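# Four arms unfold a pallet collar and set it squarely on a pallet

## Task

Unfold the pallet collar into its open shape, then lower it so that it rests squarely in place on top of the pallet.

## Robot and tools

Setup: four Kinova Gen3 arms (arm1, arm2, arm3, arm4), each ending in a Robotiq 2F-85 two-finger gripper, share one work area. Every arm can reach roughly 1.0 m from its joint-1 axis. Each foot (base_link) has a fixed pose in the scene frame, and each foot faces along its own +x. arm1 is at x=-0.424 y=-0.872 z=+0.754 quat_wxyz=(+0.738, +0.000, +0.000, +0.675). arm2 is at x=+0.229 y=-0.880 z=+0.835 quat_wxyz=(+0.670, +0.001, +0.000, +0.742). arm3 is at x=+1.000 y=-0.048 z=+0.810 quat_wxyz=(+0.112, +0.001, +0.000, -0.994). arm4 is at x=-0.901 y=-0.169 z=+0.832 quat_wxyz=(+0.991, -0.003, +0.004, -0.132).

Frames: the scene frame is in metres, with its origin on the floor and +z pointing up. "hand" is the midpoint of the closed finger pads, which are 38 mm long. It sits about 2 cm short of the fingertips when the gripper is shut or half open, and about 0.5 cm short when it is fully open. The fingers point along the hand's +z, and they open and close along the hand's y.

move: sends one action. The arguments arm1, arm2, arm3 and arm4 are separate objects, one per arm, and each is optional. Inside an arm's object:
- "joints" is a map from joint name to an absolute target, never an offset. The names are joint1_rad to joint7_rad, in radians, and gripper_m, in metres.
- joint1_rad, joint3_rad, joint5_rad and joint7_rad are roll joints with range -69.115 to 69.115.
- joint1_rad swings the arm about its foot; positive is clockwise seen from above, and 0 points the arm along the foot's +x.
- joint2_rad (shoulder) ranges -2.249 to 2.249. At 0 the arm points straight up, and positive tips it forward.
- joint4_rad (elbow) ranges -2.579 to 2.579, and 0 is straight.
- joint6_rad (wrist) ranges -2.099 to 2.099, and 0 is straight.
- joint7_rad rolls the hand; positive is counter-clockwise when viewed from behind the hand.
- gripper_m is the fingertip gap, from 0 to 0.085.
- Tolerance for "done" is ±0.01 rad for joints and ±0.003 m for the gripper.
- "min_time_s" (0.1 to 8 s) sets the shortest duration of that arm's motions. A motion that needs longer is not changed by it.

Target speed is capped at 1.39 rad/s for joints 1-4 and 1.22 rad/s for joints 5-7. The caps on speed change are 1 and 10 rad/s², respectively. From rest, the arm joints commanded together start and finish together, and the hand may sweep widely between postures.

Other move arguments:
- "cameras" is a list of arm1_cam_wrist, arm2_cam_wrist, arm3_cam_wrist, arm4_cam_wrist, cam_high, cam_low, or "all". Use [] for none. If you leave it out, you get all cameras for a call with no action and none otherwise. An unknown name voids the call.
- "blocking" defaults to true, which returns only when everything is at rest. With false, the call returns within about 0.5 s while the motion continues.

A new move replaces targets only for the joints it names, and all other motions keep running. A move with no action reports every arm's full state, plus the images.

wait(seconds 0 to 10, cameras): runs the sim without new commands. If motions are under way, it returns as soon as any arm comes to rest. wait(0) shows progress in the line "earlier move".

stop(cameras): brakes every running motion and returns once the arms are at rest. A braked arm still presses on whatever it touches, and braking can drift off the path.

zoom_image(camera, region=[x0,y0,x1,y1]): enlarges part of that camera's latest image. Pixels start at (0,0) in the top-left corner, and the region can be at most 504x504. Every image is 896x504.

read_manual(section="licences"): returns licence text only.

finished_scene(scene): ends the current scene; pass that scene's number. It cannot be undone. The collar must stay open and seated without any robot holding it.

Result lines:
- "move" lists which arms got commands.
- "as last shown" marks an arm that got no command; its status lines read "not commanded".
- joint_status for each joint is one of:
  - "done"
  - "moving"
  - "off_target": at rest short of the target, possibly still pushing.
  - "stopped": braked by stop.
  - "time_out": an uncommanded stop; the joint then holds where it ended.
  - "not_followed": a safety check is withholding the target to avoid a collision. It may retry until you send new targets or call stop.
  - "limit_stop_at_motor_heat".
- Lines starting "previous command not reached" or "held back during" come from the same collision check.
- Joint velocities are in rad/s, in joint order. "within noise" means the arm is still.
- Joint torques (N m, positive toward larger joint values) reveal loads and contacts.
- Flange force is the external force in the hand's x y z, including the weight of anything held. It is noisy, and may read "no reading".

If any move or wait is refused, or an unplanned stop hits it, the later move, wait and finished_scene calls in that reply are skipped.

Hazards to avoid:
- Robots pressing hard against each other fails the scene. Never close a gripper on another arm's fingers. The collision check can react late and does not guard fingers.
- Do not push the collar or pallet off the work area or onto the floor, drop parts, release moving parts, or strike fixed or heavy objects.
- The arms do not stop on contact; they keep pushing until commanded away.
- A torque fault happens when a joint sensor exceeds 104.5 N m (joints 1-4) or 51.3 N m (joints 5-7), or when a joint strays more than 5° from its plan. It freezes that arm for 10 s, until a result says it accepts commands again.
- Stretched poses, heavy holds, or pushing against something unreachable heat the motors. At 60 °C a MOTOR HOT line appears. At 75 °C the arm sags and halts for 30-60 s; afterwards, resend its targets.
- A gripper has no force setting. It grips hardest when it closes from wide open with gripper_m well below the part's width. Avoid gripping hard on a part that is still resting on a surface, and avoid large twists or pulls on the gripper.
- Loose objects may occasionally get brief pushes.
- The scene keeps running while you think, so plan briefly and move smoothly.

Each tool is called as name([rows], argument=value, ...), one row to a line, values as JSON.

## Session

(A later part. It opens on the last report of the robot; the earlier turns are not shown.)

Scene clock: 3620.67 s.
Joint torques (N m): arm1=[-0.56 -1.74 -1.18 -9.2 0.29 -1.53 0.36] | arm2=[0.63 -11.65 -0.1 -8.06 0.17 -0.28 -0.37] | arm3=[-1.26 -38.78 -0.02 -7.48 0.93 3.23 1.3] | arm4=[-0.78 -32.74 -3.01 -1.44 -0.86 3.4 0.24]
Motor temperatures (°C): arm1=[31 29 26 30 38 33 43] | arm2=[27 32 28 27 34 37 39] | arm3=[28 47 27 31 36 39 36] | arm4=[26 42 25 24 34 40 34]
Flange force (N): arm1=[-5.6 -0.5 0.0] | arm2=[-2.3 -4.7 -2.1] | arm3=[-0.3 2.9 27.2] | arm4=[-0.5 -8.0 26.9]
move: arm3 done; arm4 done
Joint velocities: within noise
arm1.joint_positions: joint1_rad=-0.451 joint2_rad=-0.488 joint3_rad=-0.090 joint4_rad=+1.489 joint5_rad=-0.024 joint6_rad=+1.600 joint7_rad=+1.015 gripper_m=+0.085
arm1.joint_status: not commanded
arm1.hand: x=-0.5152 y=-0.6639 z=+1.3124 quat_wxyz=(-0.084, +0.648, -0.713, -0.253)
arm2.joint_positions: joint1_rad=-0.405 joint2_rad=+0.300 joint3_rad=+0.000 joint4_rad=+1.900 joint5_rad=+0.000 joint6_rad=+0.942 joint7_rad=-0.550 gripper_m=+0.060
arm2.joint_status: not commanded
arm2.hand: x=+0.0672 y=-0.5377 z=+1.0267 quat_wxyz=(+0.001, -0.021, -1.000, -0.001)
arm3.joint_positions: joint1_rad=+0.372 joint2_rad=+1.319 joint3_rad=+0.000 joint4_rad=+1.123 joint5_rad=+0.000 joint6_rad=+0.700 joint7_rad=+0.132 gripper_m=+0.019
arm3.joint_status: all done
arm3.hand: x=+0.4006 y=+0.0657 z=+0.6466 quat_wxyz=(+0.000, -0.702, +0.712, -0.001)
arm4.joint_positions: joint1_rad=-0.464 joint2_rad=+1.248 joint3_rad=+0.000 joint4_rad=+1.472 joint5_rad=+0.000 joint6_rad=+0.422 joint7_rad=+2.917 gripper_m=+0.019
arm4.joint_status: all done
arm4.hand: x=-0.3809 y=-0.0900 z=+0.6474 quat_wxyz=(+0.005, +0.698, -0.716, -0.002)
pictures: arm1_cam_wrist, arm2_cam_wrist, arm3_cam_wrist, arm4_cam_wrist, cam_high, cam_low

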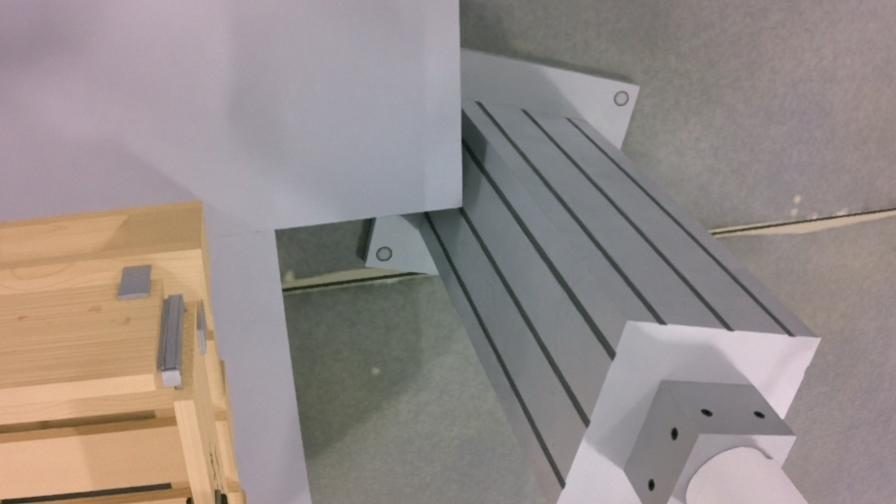

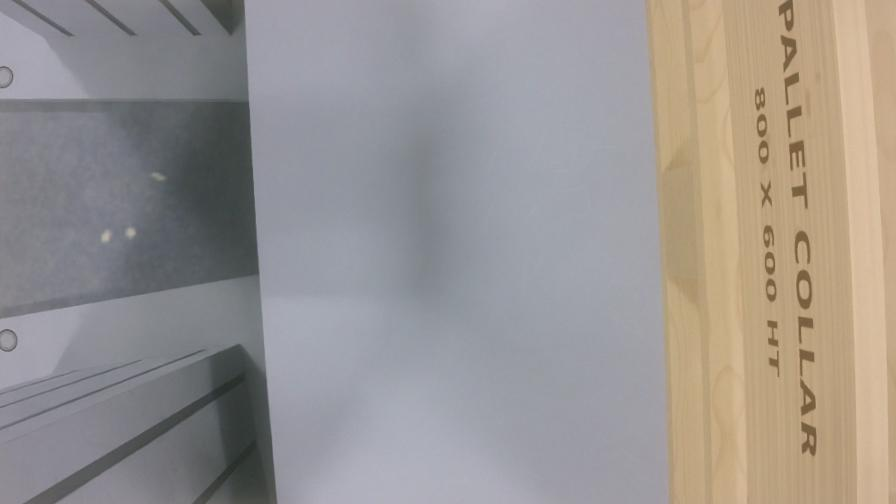

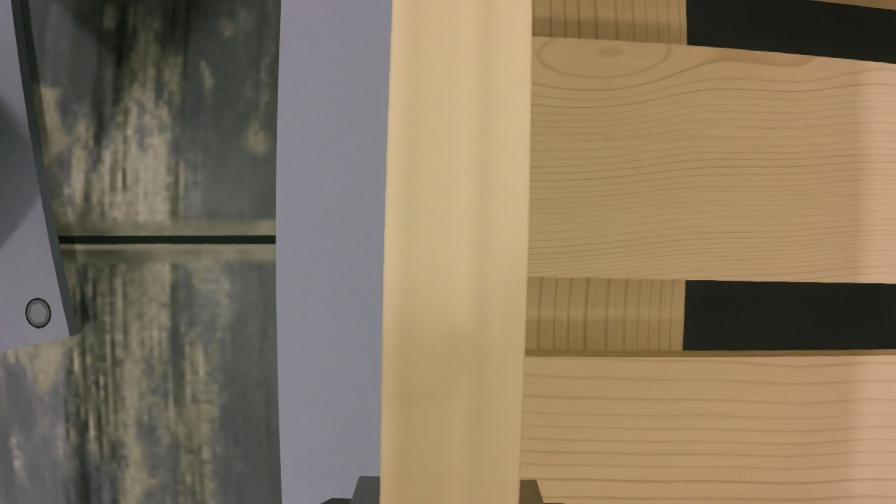

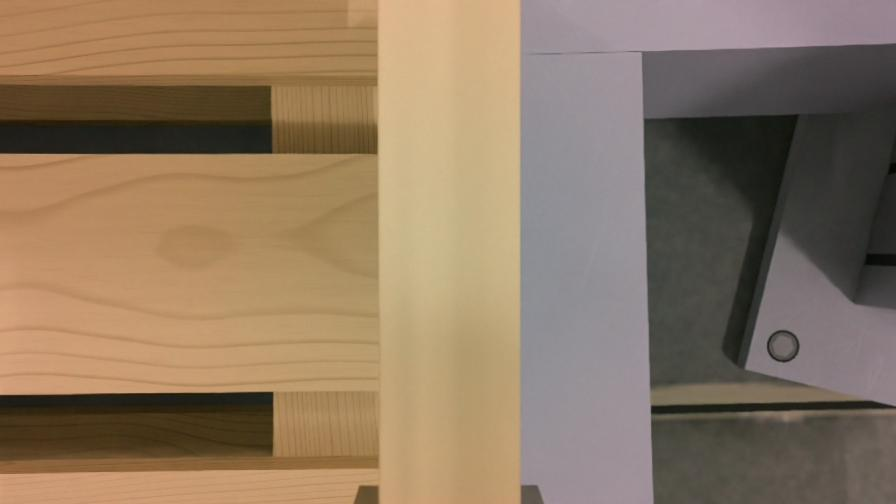

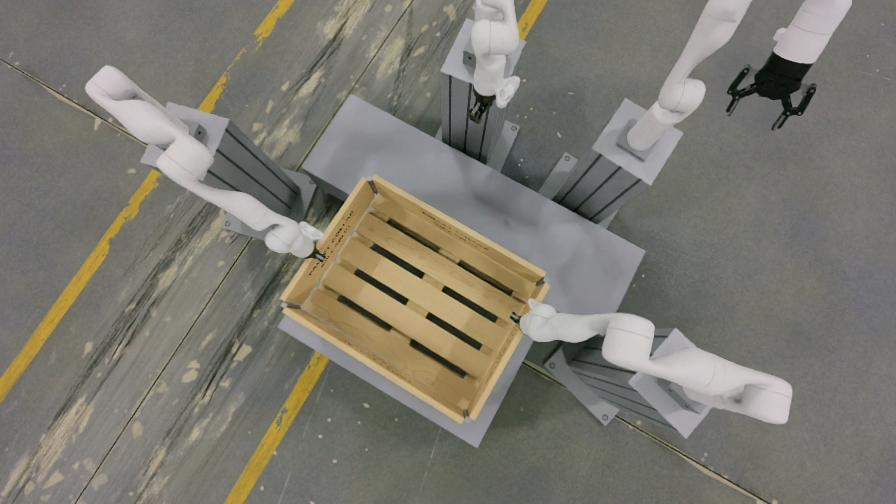

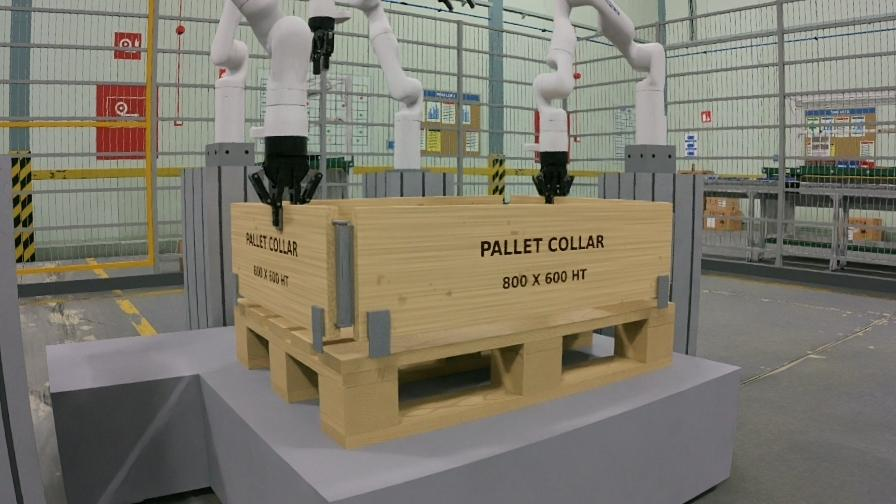

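zoom_image(camera="arm2_cam_wrist", region=[620, 0, 896, 300])

zoom_image(camera="arm2_cam_wrist", region=[620, 230, 896, 504])

Scaled by 1.680 from the camera's image (finer frame: 1280x720).

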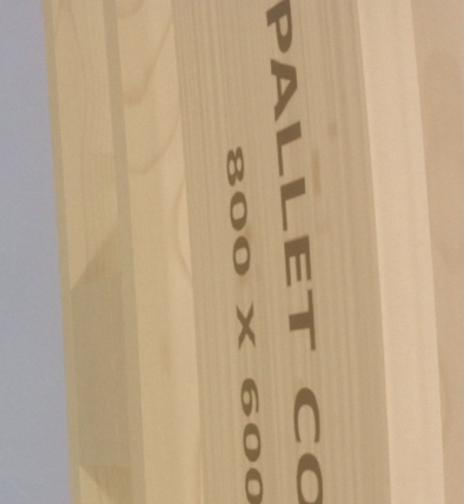

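Scaled by 1.826 from the camera's image (finer frame: 1280x720).

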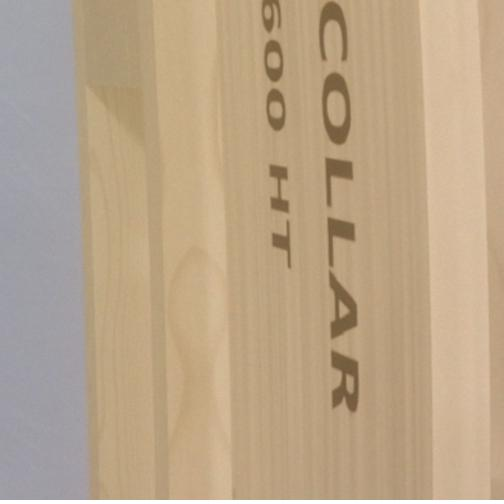

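move(arm1={"joints": {"joint1_rad": -0.0696, "joint2_rad": 0.4850, "joint3_rad": 0, "joint4_rad": 1.5822, "joint5_rad": 0, "joint6_rad": 1.0743, "joint7_rad": -1.5514}, "min_time_s": 3}, arm2={"joints": {"joint1_rad": 0.4140, "joint2_rad": 0.6688, "joint3_rad": 0, "joint4_rad": 1.5455, "joint5_rad": 0, "joint6_rad": 0.9273, "joint7_rad": -1.2587}, "min_time_s": 3}, cameras=["arm1_cam_wrist", "arm2_cam_wrist"])

Scene clock: 3824.00 s.
Joint torques (N m): arm1=[-0.58 -19.25 -1.15 -8.08 0.24 -0.13 0.4] | arm2=[0.57 -17.98 0 -7.94 0.25 -0.26 -0.35] | arm3=[-1.32 -38.84 -0.06 -7.48 0.95 3.2 1.32] | arm4=[-0.77 -32.71 -2.98 -1.4 -0.84 3.39 0.21]
Motor temperatures (°C): arm1=[31 29 26 30 38 33 43] | arm2=[27 32 28 27 33 36 39] | arm3=[28 42 27 31 36 40 36] | arm4=[26 41 25 24 34 40 34]
Flange force (N): arm1=[3.6 0.8 2.0] | arm2=[-5.1 -2.5 -2.6] | arm3=[-0.4 3.0 27.3] | arm4=[-0.5 -8.2 26.9]
move: arm1 done; arm2 done
Joint velocities: within noise
arm1.joint_positions: joint1_rad=-0.070 joint2_rad=+0.485 joint3_rad=+0.000 joint4_rad=+1.582 joint5_rad=+0.000 joint6_rad=+1.074 joint7_rad=-1.551 gripper_m=+0.085
arm1.joint_status: all done
arm1.hand: x=-0.3895 y=-0.3998 z=+0.9495 quat_wxyz=(+0.000, -0.707, -0.707, +0.000)
arm2.joint_positions: joint1_rad=+0.414 joint2_rad=+0.669 joint3_rad=+0.000 joint4_rad=+1.546 joint5_rad=+0.000 joint6_rad=+0.927 joint7_rad=-1.259 gripper_m=+0.060
arm2.joint_status: all done
arm2.hand: x=+0.4100 y=-0.4004 z=+0.9508 quat_wxyz=(+0.001, -0.707, -0.707, +0.000)
arm3, arm4: as last shown
arm3.hand: x=+0.4006 y=+0.0658 z=+0.6466 quat_wxyz=(+0.000, -0.702, +0.712, -0.001)
arm4.joint_positions: joint1_rad=-0.465 joint2_rad=+1.248 joint3_rad=+0.000 joint4_rad=+1.472 joint5_rad=+0.000 joint6_rad=+0.422 joint7_rad=+2.917 gripper_m=+0.019

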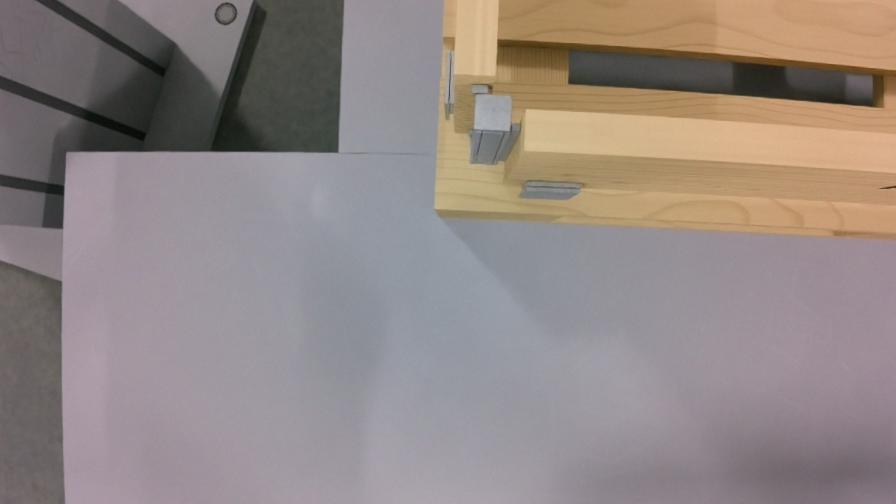

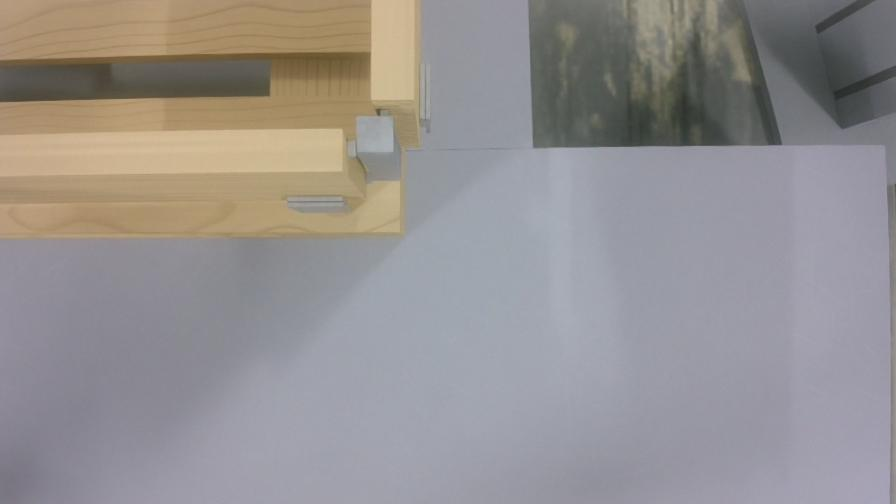

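zoom_image(camera="arm1_cam_wrist", region=[420, 0, 660, 240])

zoom_image(camera="arm2_cam_wrist", region=[240, 0, 480, 240])

Scaled by 2.100 from the camera's image (finer frame: 1280x720).

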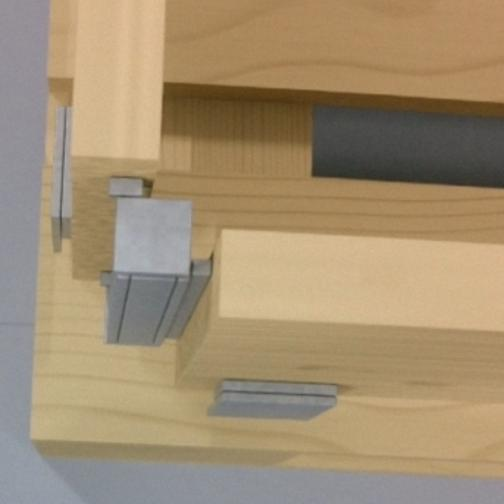

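Scaled by 2.100 from the camera's image (finer frame: 1280x720).

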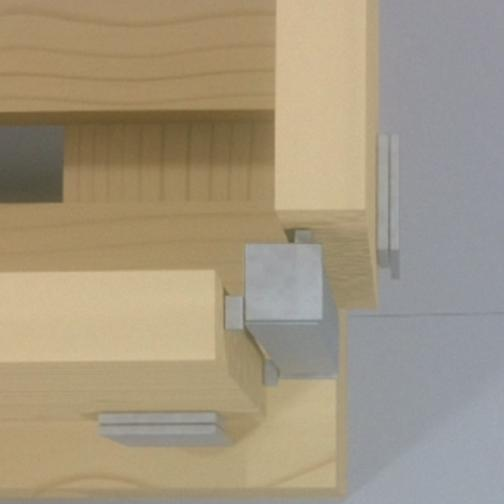

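move(arm3={"joints": {"joint1_rad": 0.3313, "joint2_rad": 1.3328, "joint4_rad": 1.0808, "joint6_rad": 0.7280, "joint7_rad": 0.0876}, "min_time_s": 2}, arm4={"joints": {"joint1_rad": -0.4295, "joint2_rad": 1.2355, "joint4_rad": 1.5321, "joint6_rad": 0.3739, "joint7_rad": 2.9489}, "min_time_s": 2}, cameras=["arm1_cam_wrist", "arm2_cam_wrist", "cam_low"])

zoom_image(camera="arm1_cam_wrist", region=[420, 0, 660, 240])

zoom_image(camera="arm2_cam_wrist", region=[240, 0, 480, 240])

zoom_image(camera="cam_low", region=[220, 180, 450, 400])

zoom_image(camera="cam_low", region=[560, 180, 720, 380])

Scene clock: 4062.30 s.
Joint torques (N m): arm1=[-0.51 -19.21 -1.17 -8.11 0.27 -0.11 0.37] | arm2=[0.59 -17.97 -0.02 -7.92 0.24 -0.34 -0.37] | arm3=[-1.52 -39.54 -0.36 -8 0.81 3.15 1.34] | arm4=[-0.56 -31.67 -2.83 -0.45 -0.75 3.43 0.2]
Motor temperatures (°C): arm1=[31 31 26 29 38 33 43] | arm2=[27 32 28 28 33 36 39] | arm3=[28 41 27 31 36 40 35] | arm4=[26 41 25 24 34 40 34]
Flange force (N): arm1=[3.4 0.7 2.0] | arm2=[-4.9 -2.4 -2.8] | arm3=[-0.6 2.9 27.6] | arm4=[-0.6 -8.4 26.8]
move: arm3 done; arm4 done
Joint velocities: within noise
arm1, arm2: as last shown
arm3.joint_positions: joint1_rad=+0.331 joint2_rad=+1.333 joint3_rad=+0.000 joint4_rad=+1.081 joint5_rad=+0.000 joint6_rad=+0.728 joint7_rad=+0.088 gripper_m=+0.019
arm3.joint_status: all done
arm3.hand: x=+0.3885 y=+0.0421 z=+0.6465 quat_wxyz=(+0.000, -0.701, +0.714, -0.001)
arm4.joint_positions: joint1_rad=-0.429 joint2_rad=+1.235 joint3_rad=+0.000 joint4_rad=+1.532 joint5_rad=+0.000 joint6_rad=+0.374 joint7_rad=+2.949 gripper_m=+0.019
arm4.joint_status: all done
arm4.hand: x=-0.3936 y=-0.1109 z=+0.6468 quat_wxyz=(+0.005, +0.697, -0.717, -0.002)

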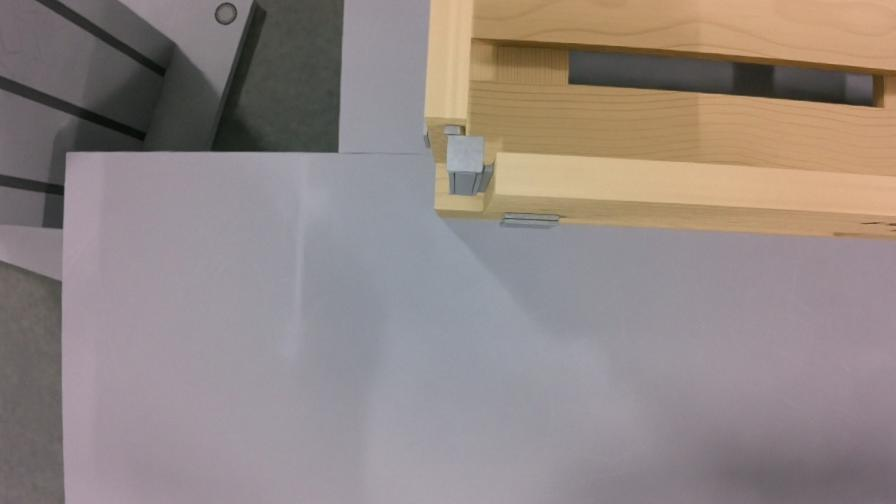

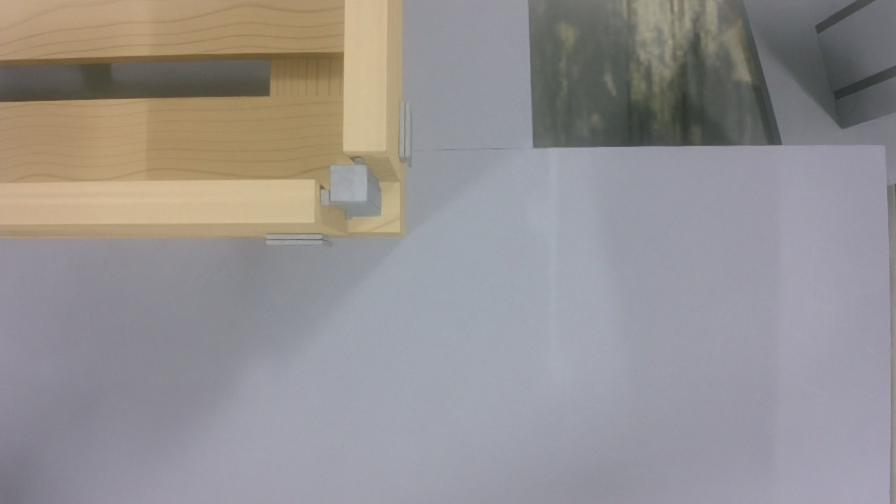

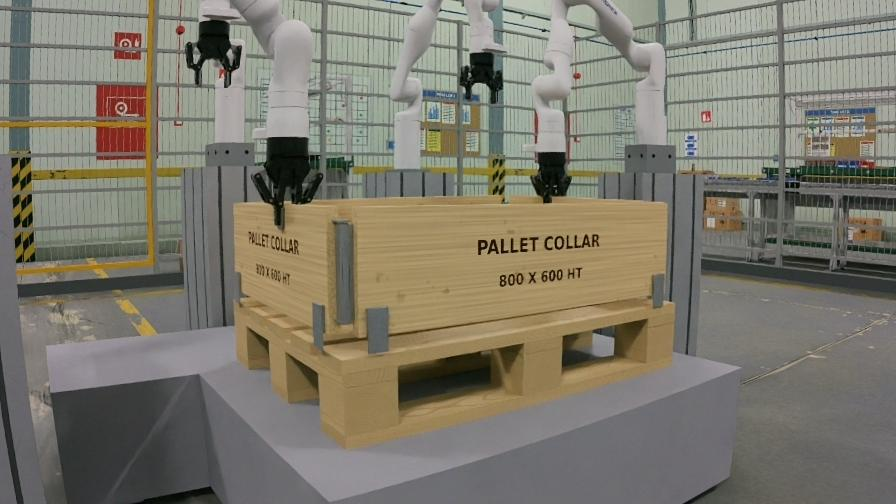

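Scaled by 2.100 from the camera's image (finer frame: 1280x720).

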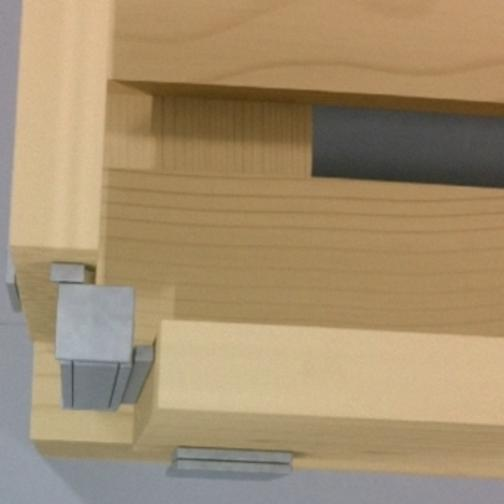

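Scaled by 2.100 from the camera's image (finer frame: 1280x720).

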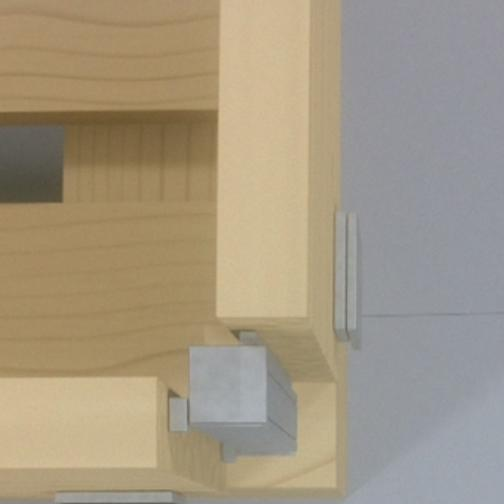

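Scaled by 2.191 from the camera's image (finer frame: 1280x720).

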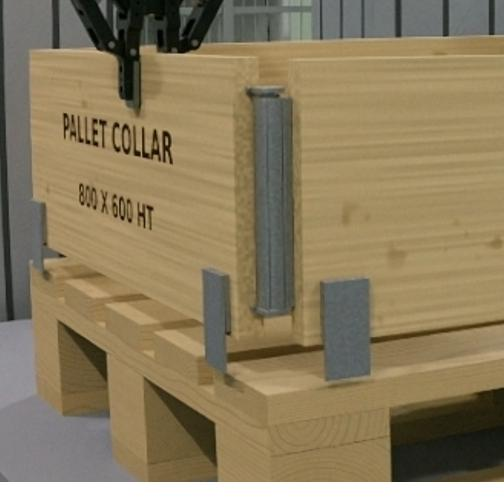

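Scaled by 2.520 from the camera's image (finer frame: 1280x720).

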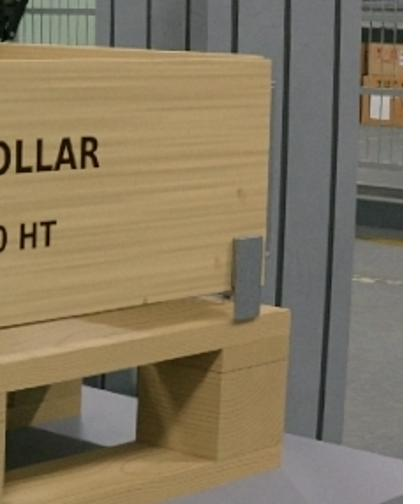

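move(arm3={"joints": {"joint2_rad": 1.3840, "joint4_rad": 1.0488, "joint6_rad": 0.7088}, "min_time_s": 2.5}, arm4={"joints": {"joint2_rad": 1.2912, "joint4_rad": 1.5006, "joint6_rad": 0.3498}, "min_time_s": 2.5}, cameras=["arm1_cam_wrist", "arm2_cam_wrist", "cam_low"])

zoom_image(camera="cam_low", region=[220, 180, 450, 400])

zoom_image(camera="arm2_cam_wrist", region=[240, 60, 480, 300])

zoom_image(camera="arm1_cam_wrist", region=[400, 60, 640, 300])

Scene clock: 4122.07 s.
Joint torques (N m): arm1=[-0.57 -19.24 -1.15 -8.04 0.28 -0.13 0.38] | arm2=[0.63 -18.02 0 -7.95 0.22 -0.28 -0.35] | arm3=[-1.64 -38.39 -0.26 -7.02 0.95 3.38 1.44] | arm4=[-0.75 -30.84 -3.04 0.76 -0.69 3.88 0.27]
Motor temperatures (°C): arm1=[31 31 26 29 38 33 43] | arm2=[27 32 28 28 33 36 39] | arm3=[28 42 27 31 36 40 35] | arm4=[26 44 25 24 34 40 34]
Flange force (N): arm1=[3.7 0.9 1.9] | arm2=[-5.0 -2.6 -2.5] | arm3=[-0.7 3.8 26.3] | arm4=[-0.5 -9.5 26.6]
move: arm3 done; arm4 done
Joint velocities: within noise
arm1, arm2: as last shown
arm3.joint_positions: joint1_rad=+0.331 joint2_rad=+1.384 joint3_rad=+0.000 joint4_rad=+1.049 joint5_rad=+0.000 joint6_rad=+0.709 joint7_rad=+0.088 gripper_m=+0.019
arm3.joint_status: all done
arm3.hand: x=+0.3885 y=+0.0421 z=+0.6215 quat_wxyz=(+0.000, -0.701, +0.714, -0.001)
arm4.joint_positions: joint1_rad=-0.429 joint2_rad=+1.291 joint3_rad=+0.000 joint4_rad=+1.501 joint5_rad=+0.000 joint6_rad=+0.350 joint7_rad=+2.949 gripper_m=+0.019
arm4.joint_status: all done
arm4.hand: x=-0.3940 y=-0.1110 z=+0.6218 quat_wxyz=(+0.005, +0.697, -0.717, -0.002)

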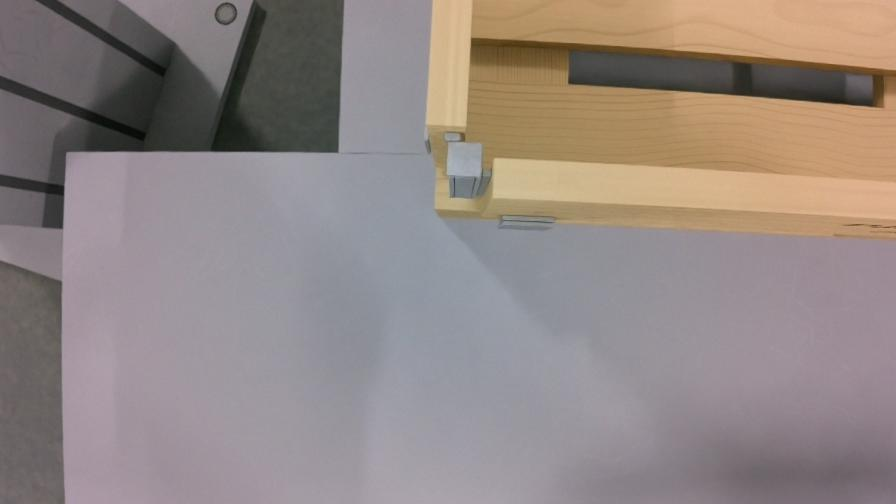

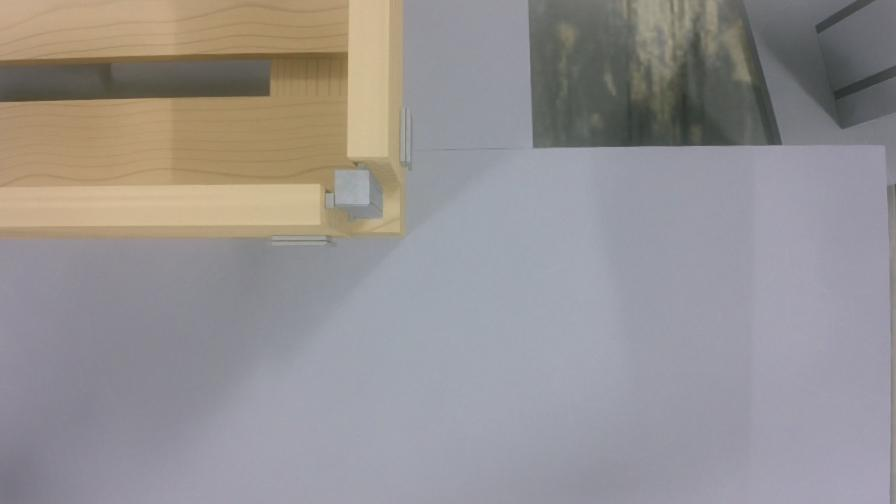

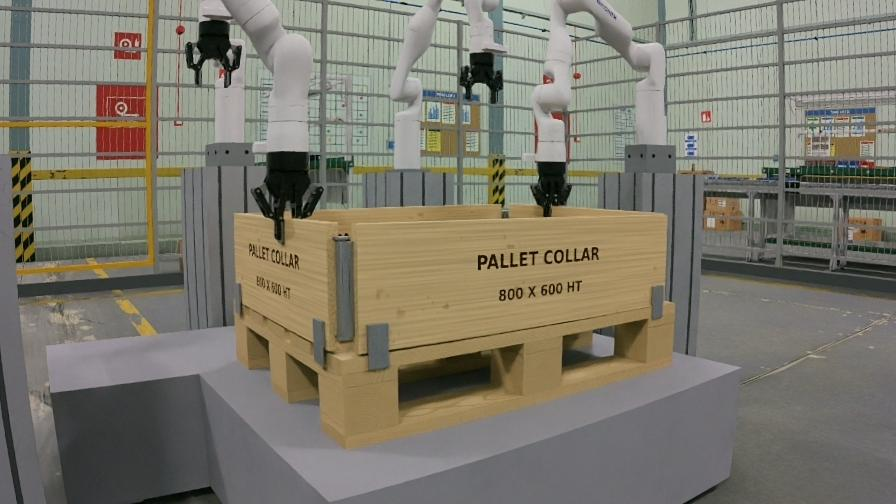

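Scaled by 2.191 from the camera's image (finer frame: 1280x720).

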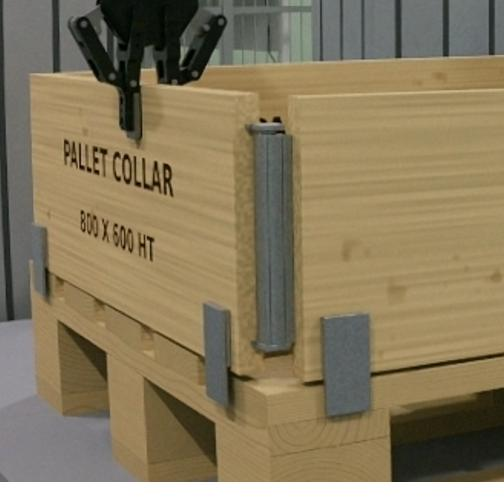

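Scaled by 2.100 from the camera's image (finer frame: 1280x720).

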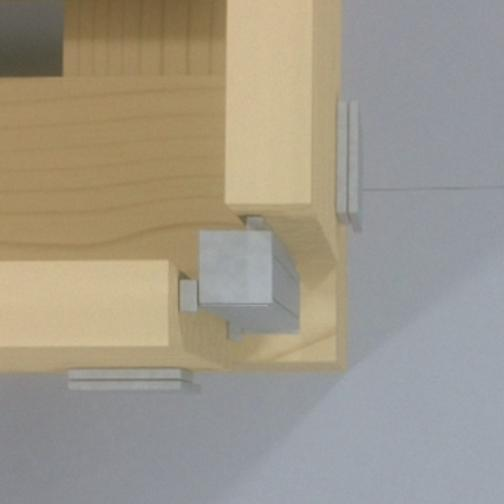

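Scaled by 2.100 from the camera's image (finer frame: 1280x720).

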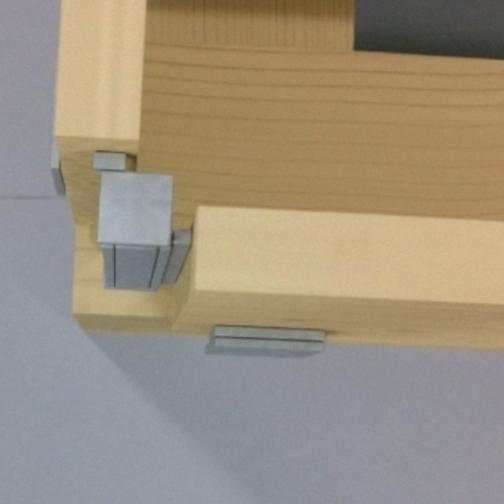

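move(arm3={"joints": {"joint2_rad": 1.4008, "joint4_rad": 1.0373, "joint6_rad": 0.7036}, "min_time_s": 2}, arm4={"joints": {"joint2_rad": 1.3091, "joint4_rad": 1.4895, "joint6_rad": 0.3430}, "min_time_s": 2}, cameras=["arm1_cam_wrist", "cam_low"])

zoom_image(camera="cam_low", region=[220, 200, 450, 420])

Scene clock: 4135.90 s.
Joint torques (N m): arm1=[-0.58 -19.28 -1.18 -8.05 0.26 -0.09 0.37] | arm2=[0.56 -18 -0.01 -7.94 0.18 -0.27 -0.33] | arm3=[-3.15 8.7 -0.98 -8.67 1.48 -11.04 1.21] | arm4=[-2.03 11.57 -3.83 -10.97 -0.46 -8.98 0.06]
Motor temperatures (°C): arm1=[31 31 26 29 38 33 43] | arm2=[27 32 28 28 33 36 39] | arm3=[28 42 27 31 36 40 35] | arm4=[26 44 25 24 34 40 34]
Flange force (N): arm1=[3.7 0.9 2.1] | arm2=[-5.0 -2.5 -2.5] | arm3=[1.7 -37.1 -84.4] | arm4=[8.2 29.9 -96.0]
move: arm3 done; arm4 done
Joint velocities: within noise
arm1, arm2: as last shown
arm3.joint_positions: joint1_rad=+0.331 joint2_rad=+1.401 joint3_rad=+0.000 joint4_rad=+1.037 joint5_rad=+0.000 joint6_rad=+0.704 joint7_rad=+0.088 gripper_m=+0.019
arm3.joint_status: all done
arm3.hand: x=+0.3885 y=+0.0421 z=+0.6135 quat_wxyz=(+0.000, -0.701, +0.714, -0.001)
arm4.joint_positions: joint1_rad=-0.429 joint2_rad=+1.309 joint3_rad=+0.000 joint4_rad=+1.490 joint5_rad=+0.000 joint6_rad=+0.343 joint7_rad=+2.949 gripper_m=+0.019
arm4.joint_status: all done
arm4.hand: x=-0.3940 y=-0.1110 z=+0.6139 quat_wxyz=(+0.005, +0.697, -0.717, -0.002)

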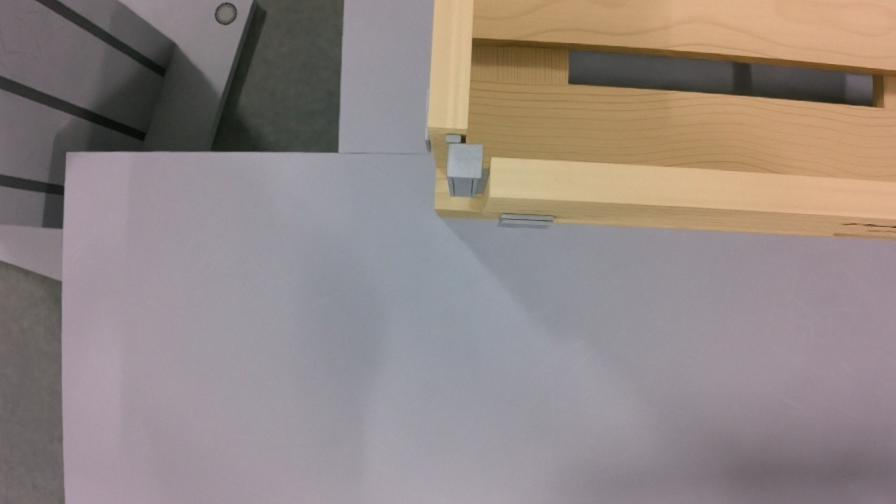

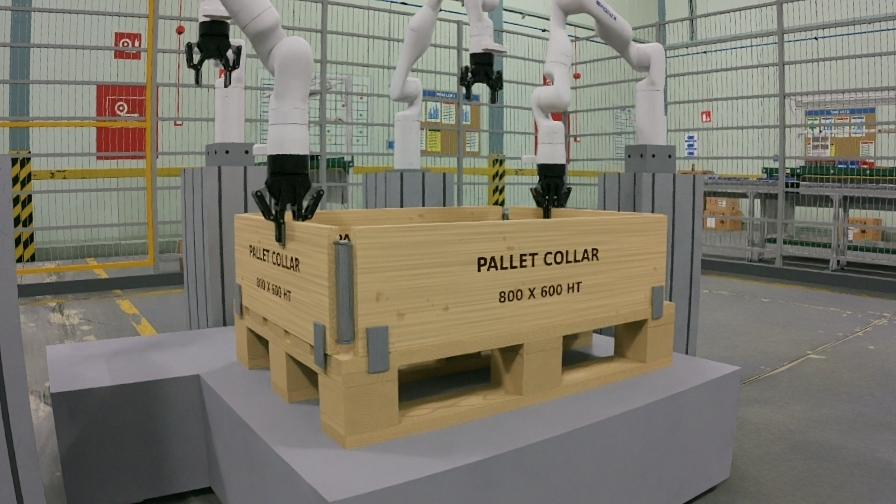

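Scaled by 2.191 from the camera's image (finer frame: 1280x720).

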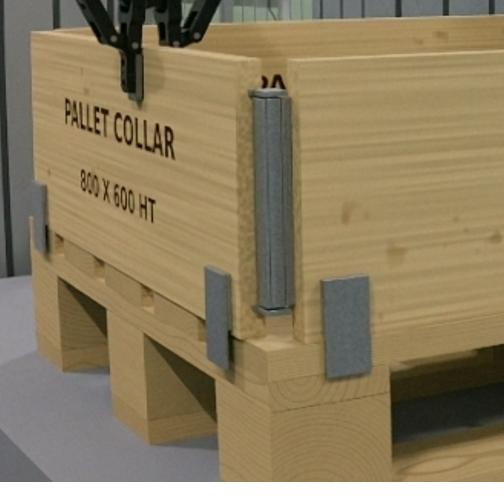

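move(arm3={"joints": {"joint2_rad": 1.3910, "joint4_rad": 1.0440, "joint6_rad": 0.7066}, "min_time_s": 1}, arm4={"joints": {"joint2_rad": 1.2987, "joint4_rad": 1.4960, "joint6_rad": 0.3469}, "min_time_s": 1}, cameras=["arm1_cam_wrist", "arm2_cam_wrist", "cam_low"])

zoom_image(camera="arm1_cam_wrist", region=[400, 60, 640, 300])

zoom_image(camera="arm2_cam_wrist", region=[240, 60, 480, 300])

zoom_image(camera="cam_low", region=[560, 200, 720, 400])

Scene clock: 4163.50 s.
Joint torques (N m): arm1=[-0.56 -19.22 -1.16 -8.09 0.3 -0.11 0.38] | arm2=[0.63 -18.03 -0.06 -8 0.2 -0.3 -0.33] | arm3=[-1.54 -36.07 0.87 -7.38 1.59 2.52 1.31] | arm4=[0.11 -29.65 -1.18 -0.43 -0.35 3.05 0.09]
Motor temperatures (°C): arm1=[31 31 26 29 38 33 43] | arm2=[27 32 28 28 33 36 39] | arm3=[28 40 27 31 36 41 35] | arm4=[26 42 25 25 34 41 34]
Flange force (N): arm1=[3.5 0.8 2.0] | arm2=[-5.1 -2.7 -2.5] | arm3=[-0.4 0.7 20.3] | arm4=[-1.3 -6.1 21.5]
move: arm3 done; arm4 done
Joint velocities: within noise
arm1, arm2: as last shown
arm3.joint_positions: joint1_rad=+0.331 joint2_rad=+1.391 joint3_rad=+0.000 joint4_rad=+1.044 joint5_rad=+0.000 joint6_rad=+0.707 joint7_rad=+0.088 gripper_m=+0.019
arm3.joint_status: all done
arm3.hand: x=+0.3885 y=+0.0420 z=+0.6181 quat_wxyz=(+0.000, -0.701, +0.714, -0.001)
arm4.joint_positions: joint1_rad=-0.430 joint2_rad=+1.299 joint3_rad=+0.000 joint4_rad=+1.496 joint5_rad=+0.000 joint6_rad=+0.347 joint7_rad=+2.949 gripper_m=+0.019
arm4.joint_status: all done
arm4.hand: x=-0.3940 y=-0.1110 z=+0.6185 quat_wxyz=(+0.005, +0.697, -0.717, -0.002)

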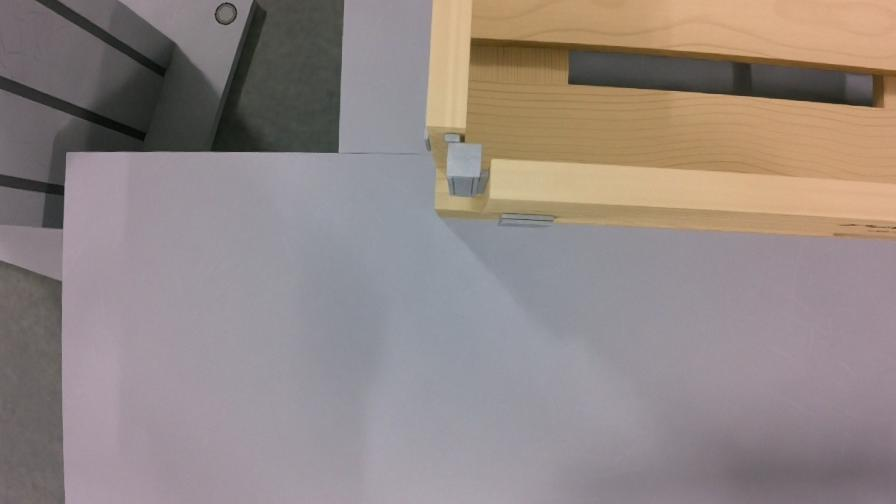

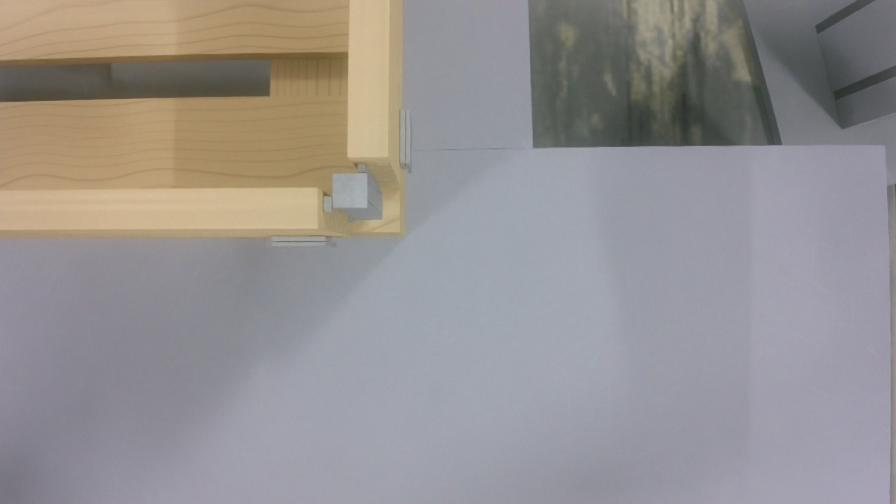

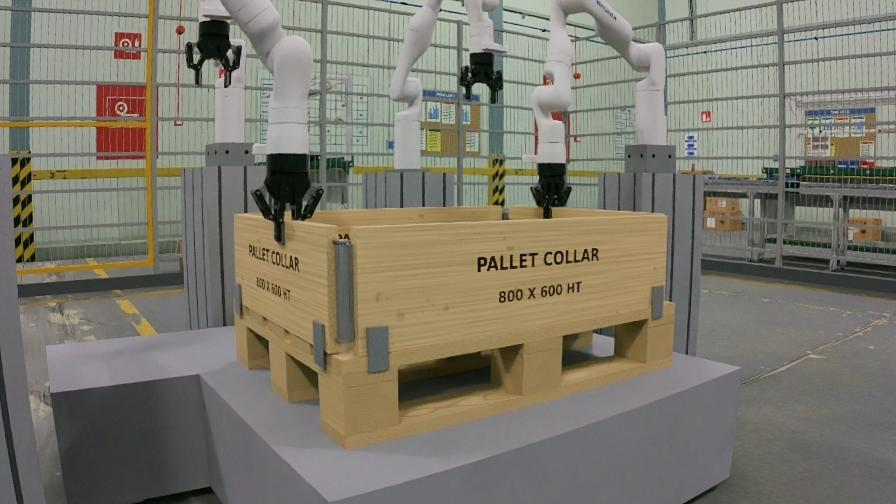

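Scaled by 2.100 from the camera's image (finer frame: 1280x720).

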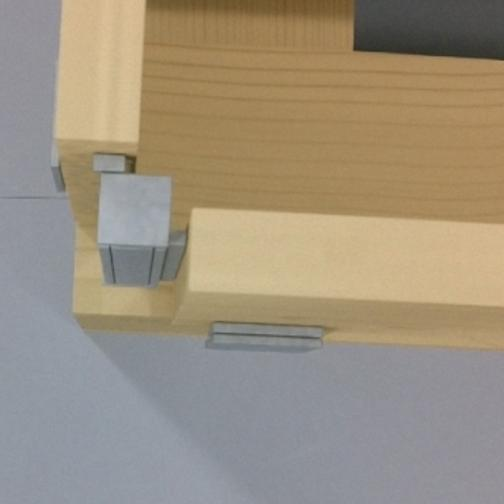

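Scaled by 2.100 from the camera's image (finer frame: 1280x720).

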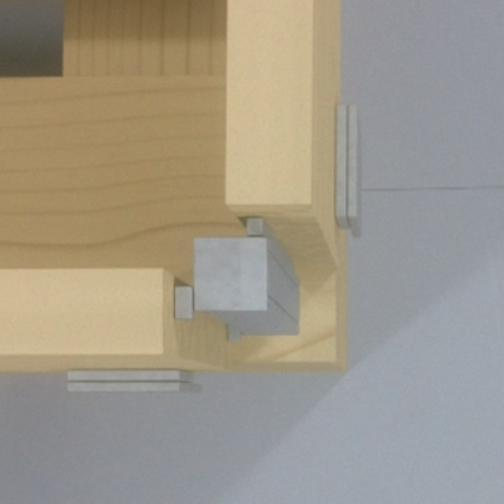

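Scaled by 2.520 from the camera's image (finer frame: 1280x720).

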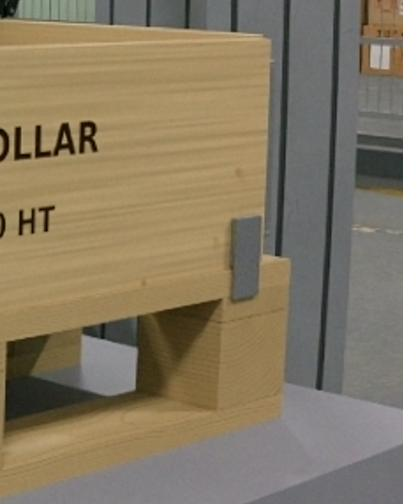

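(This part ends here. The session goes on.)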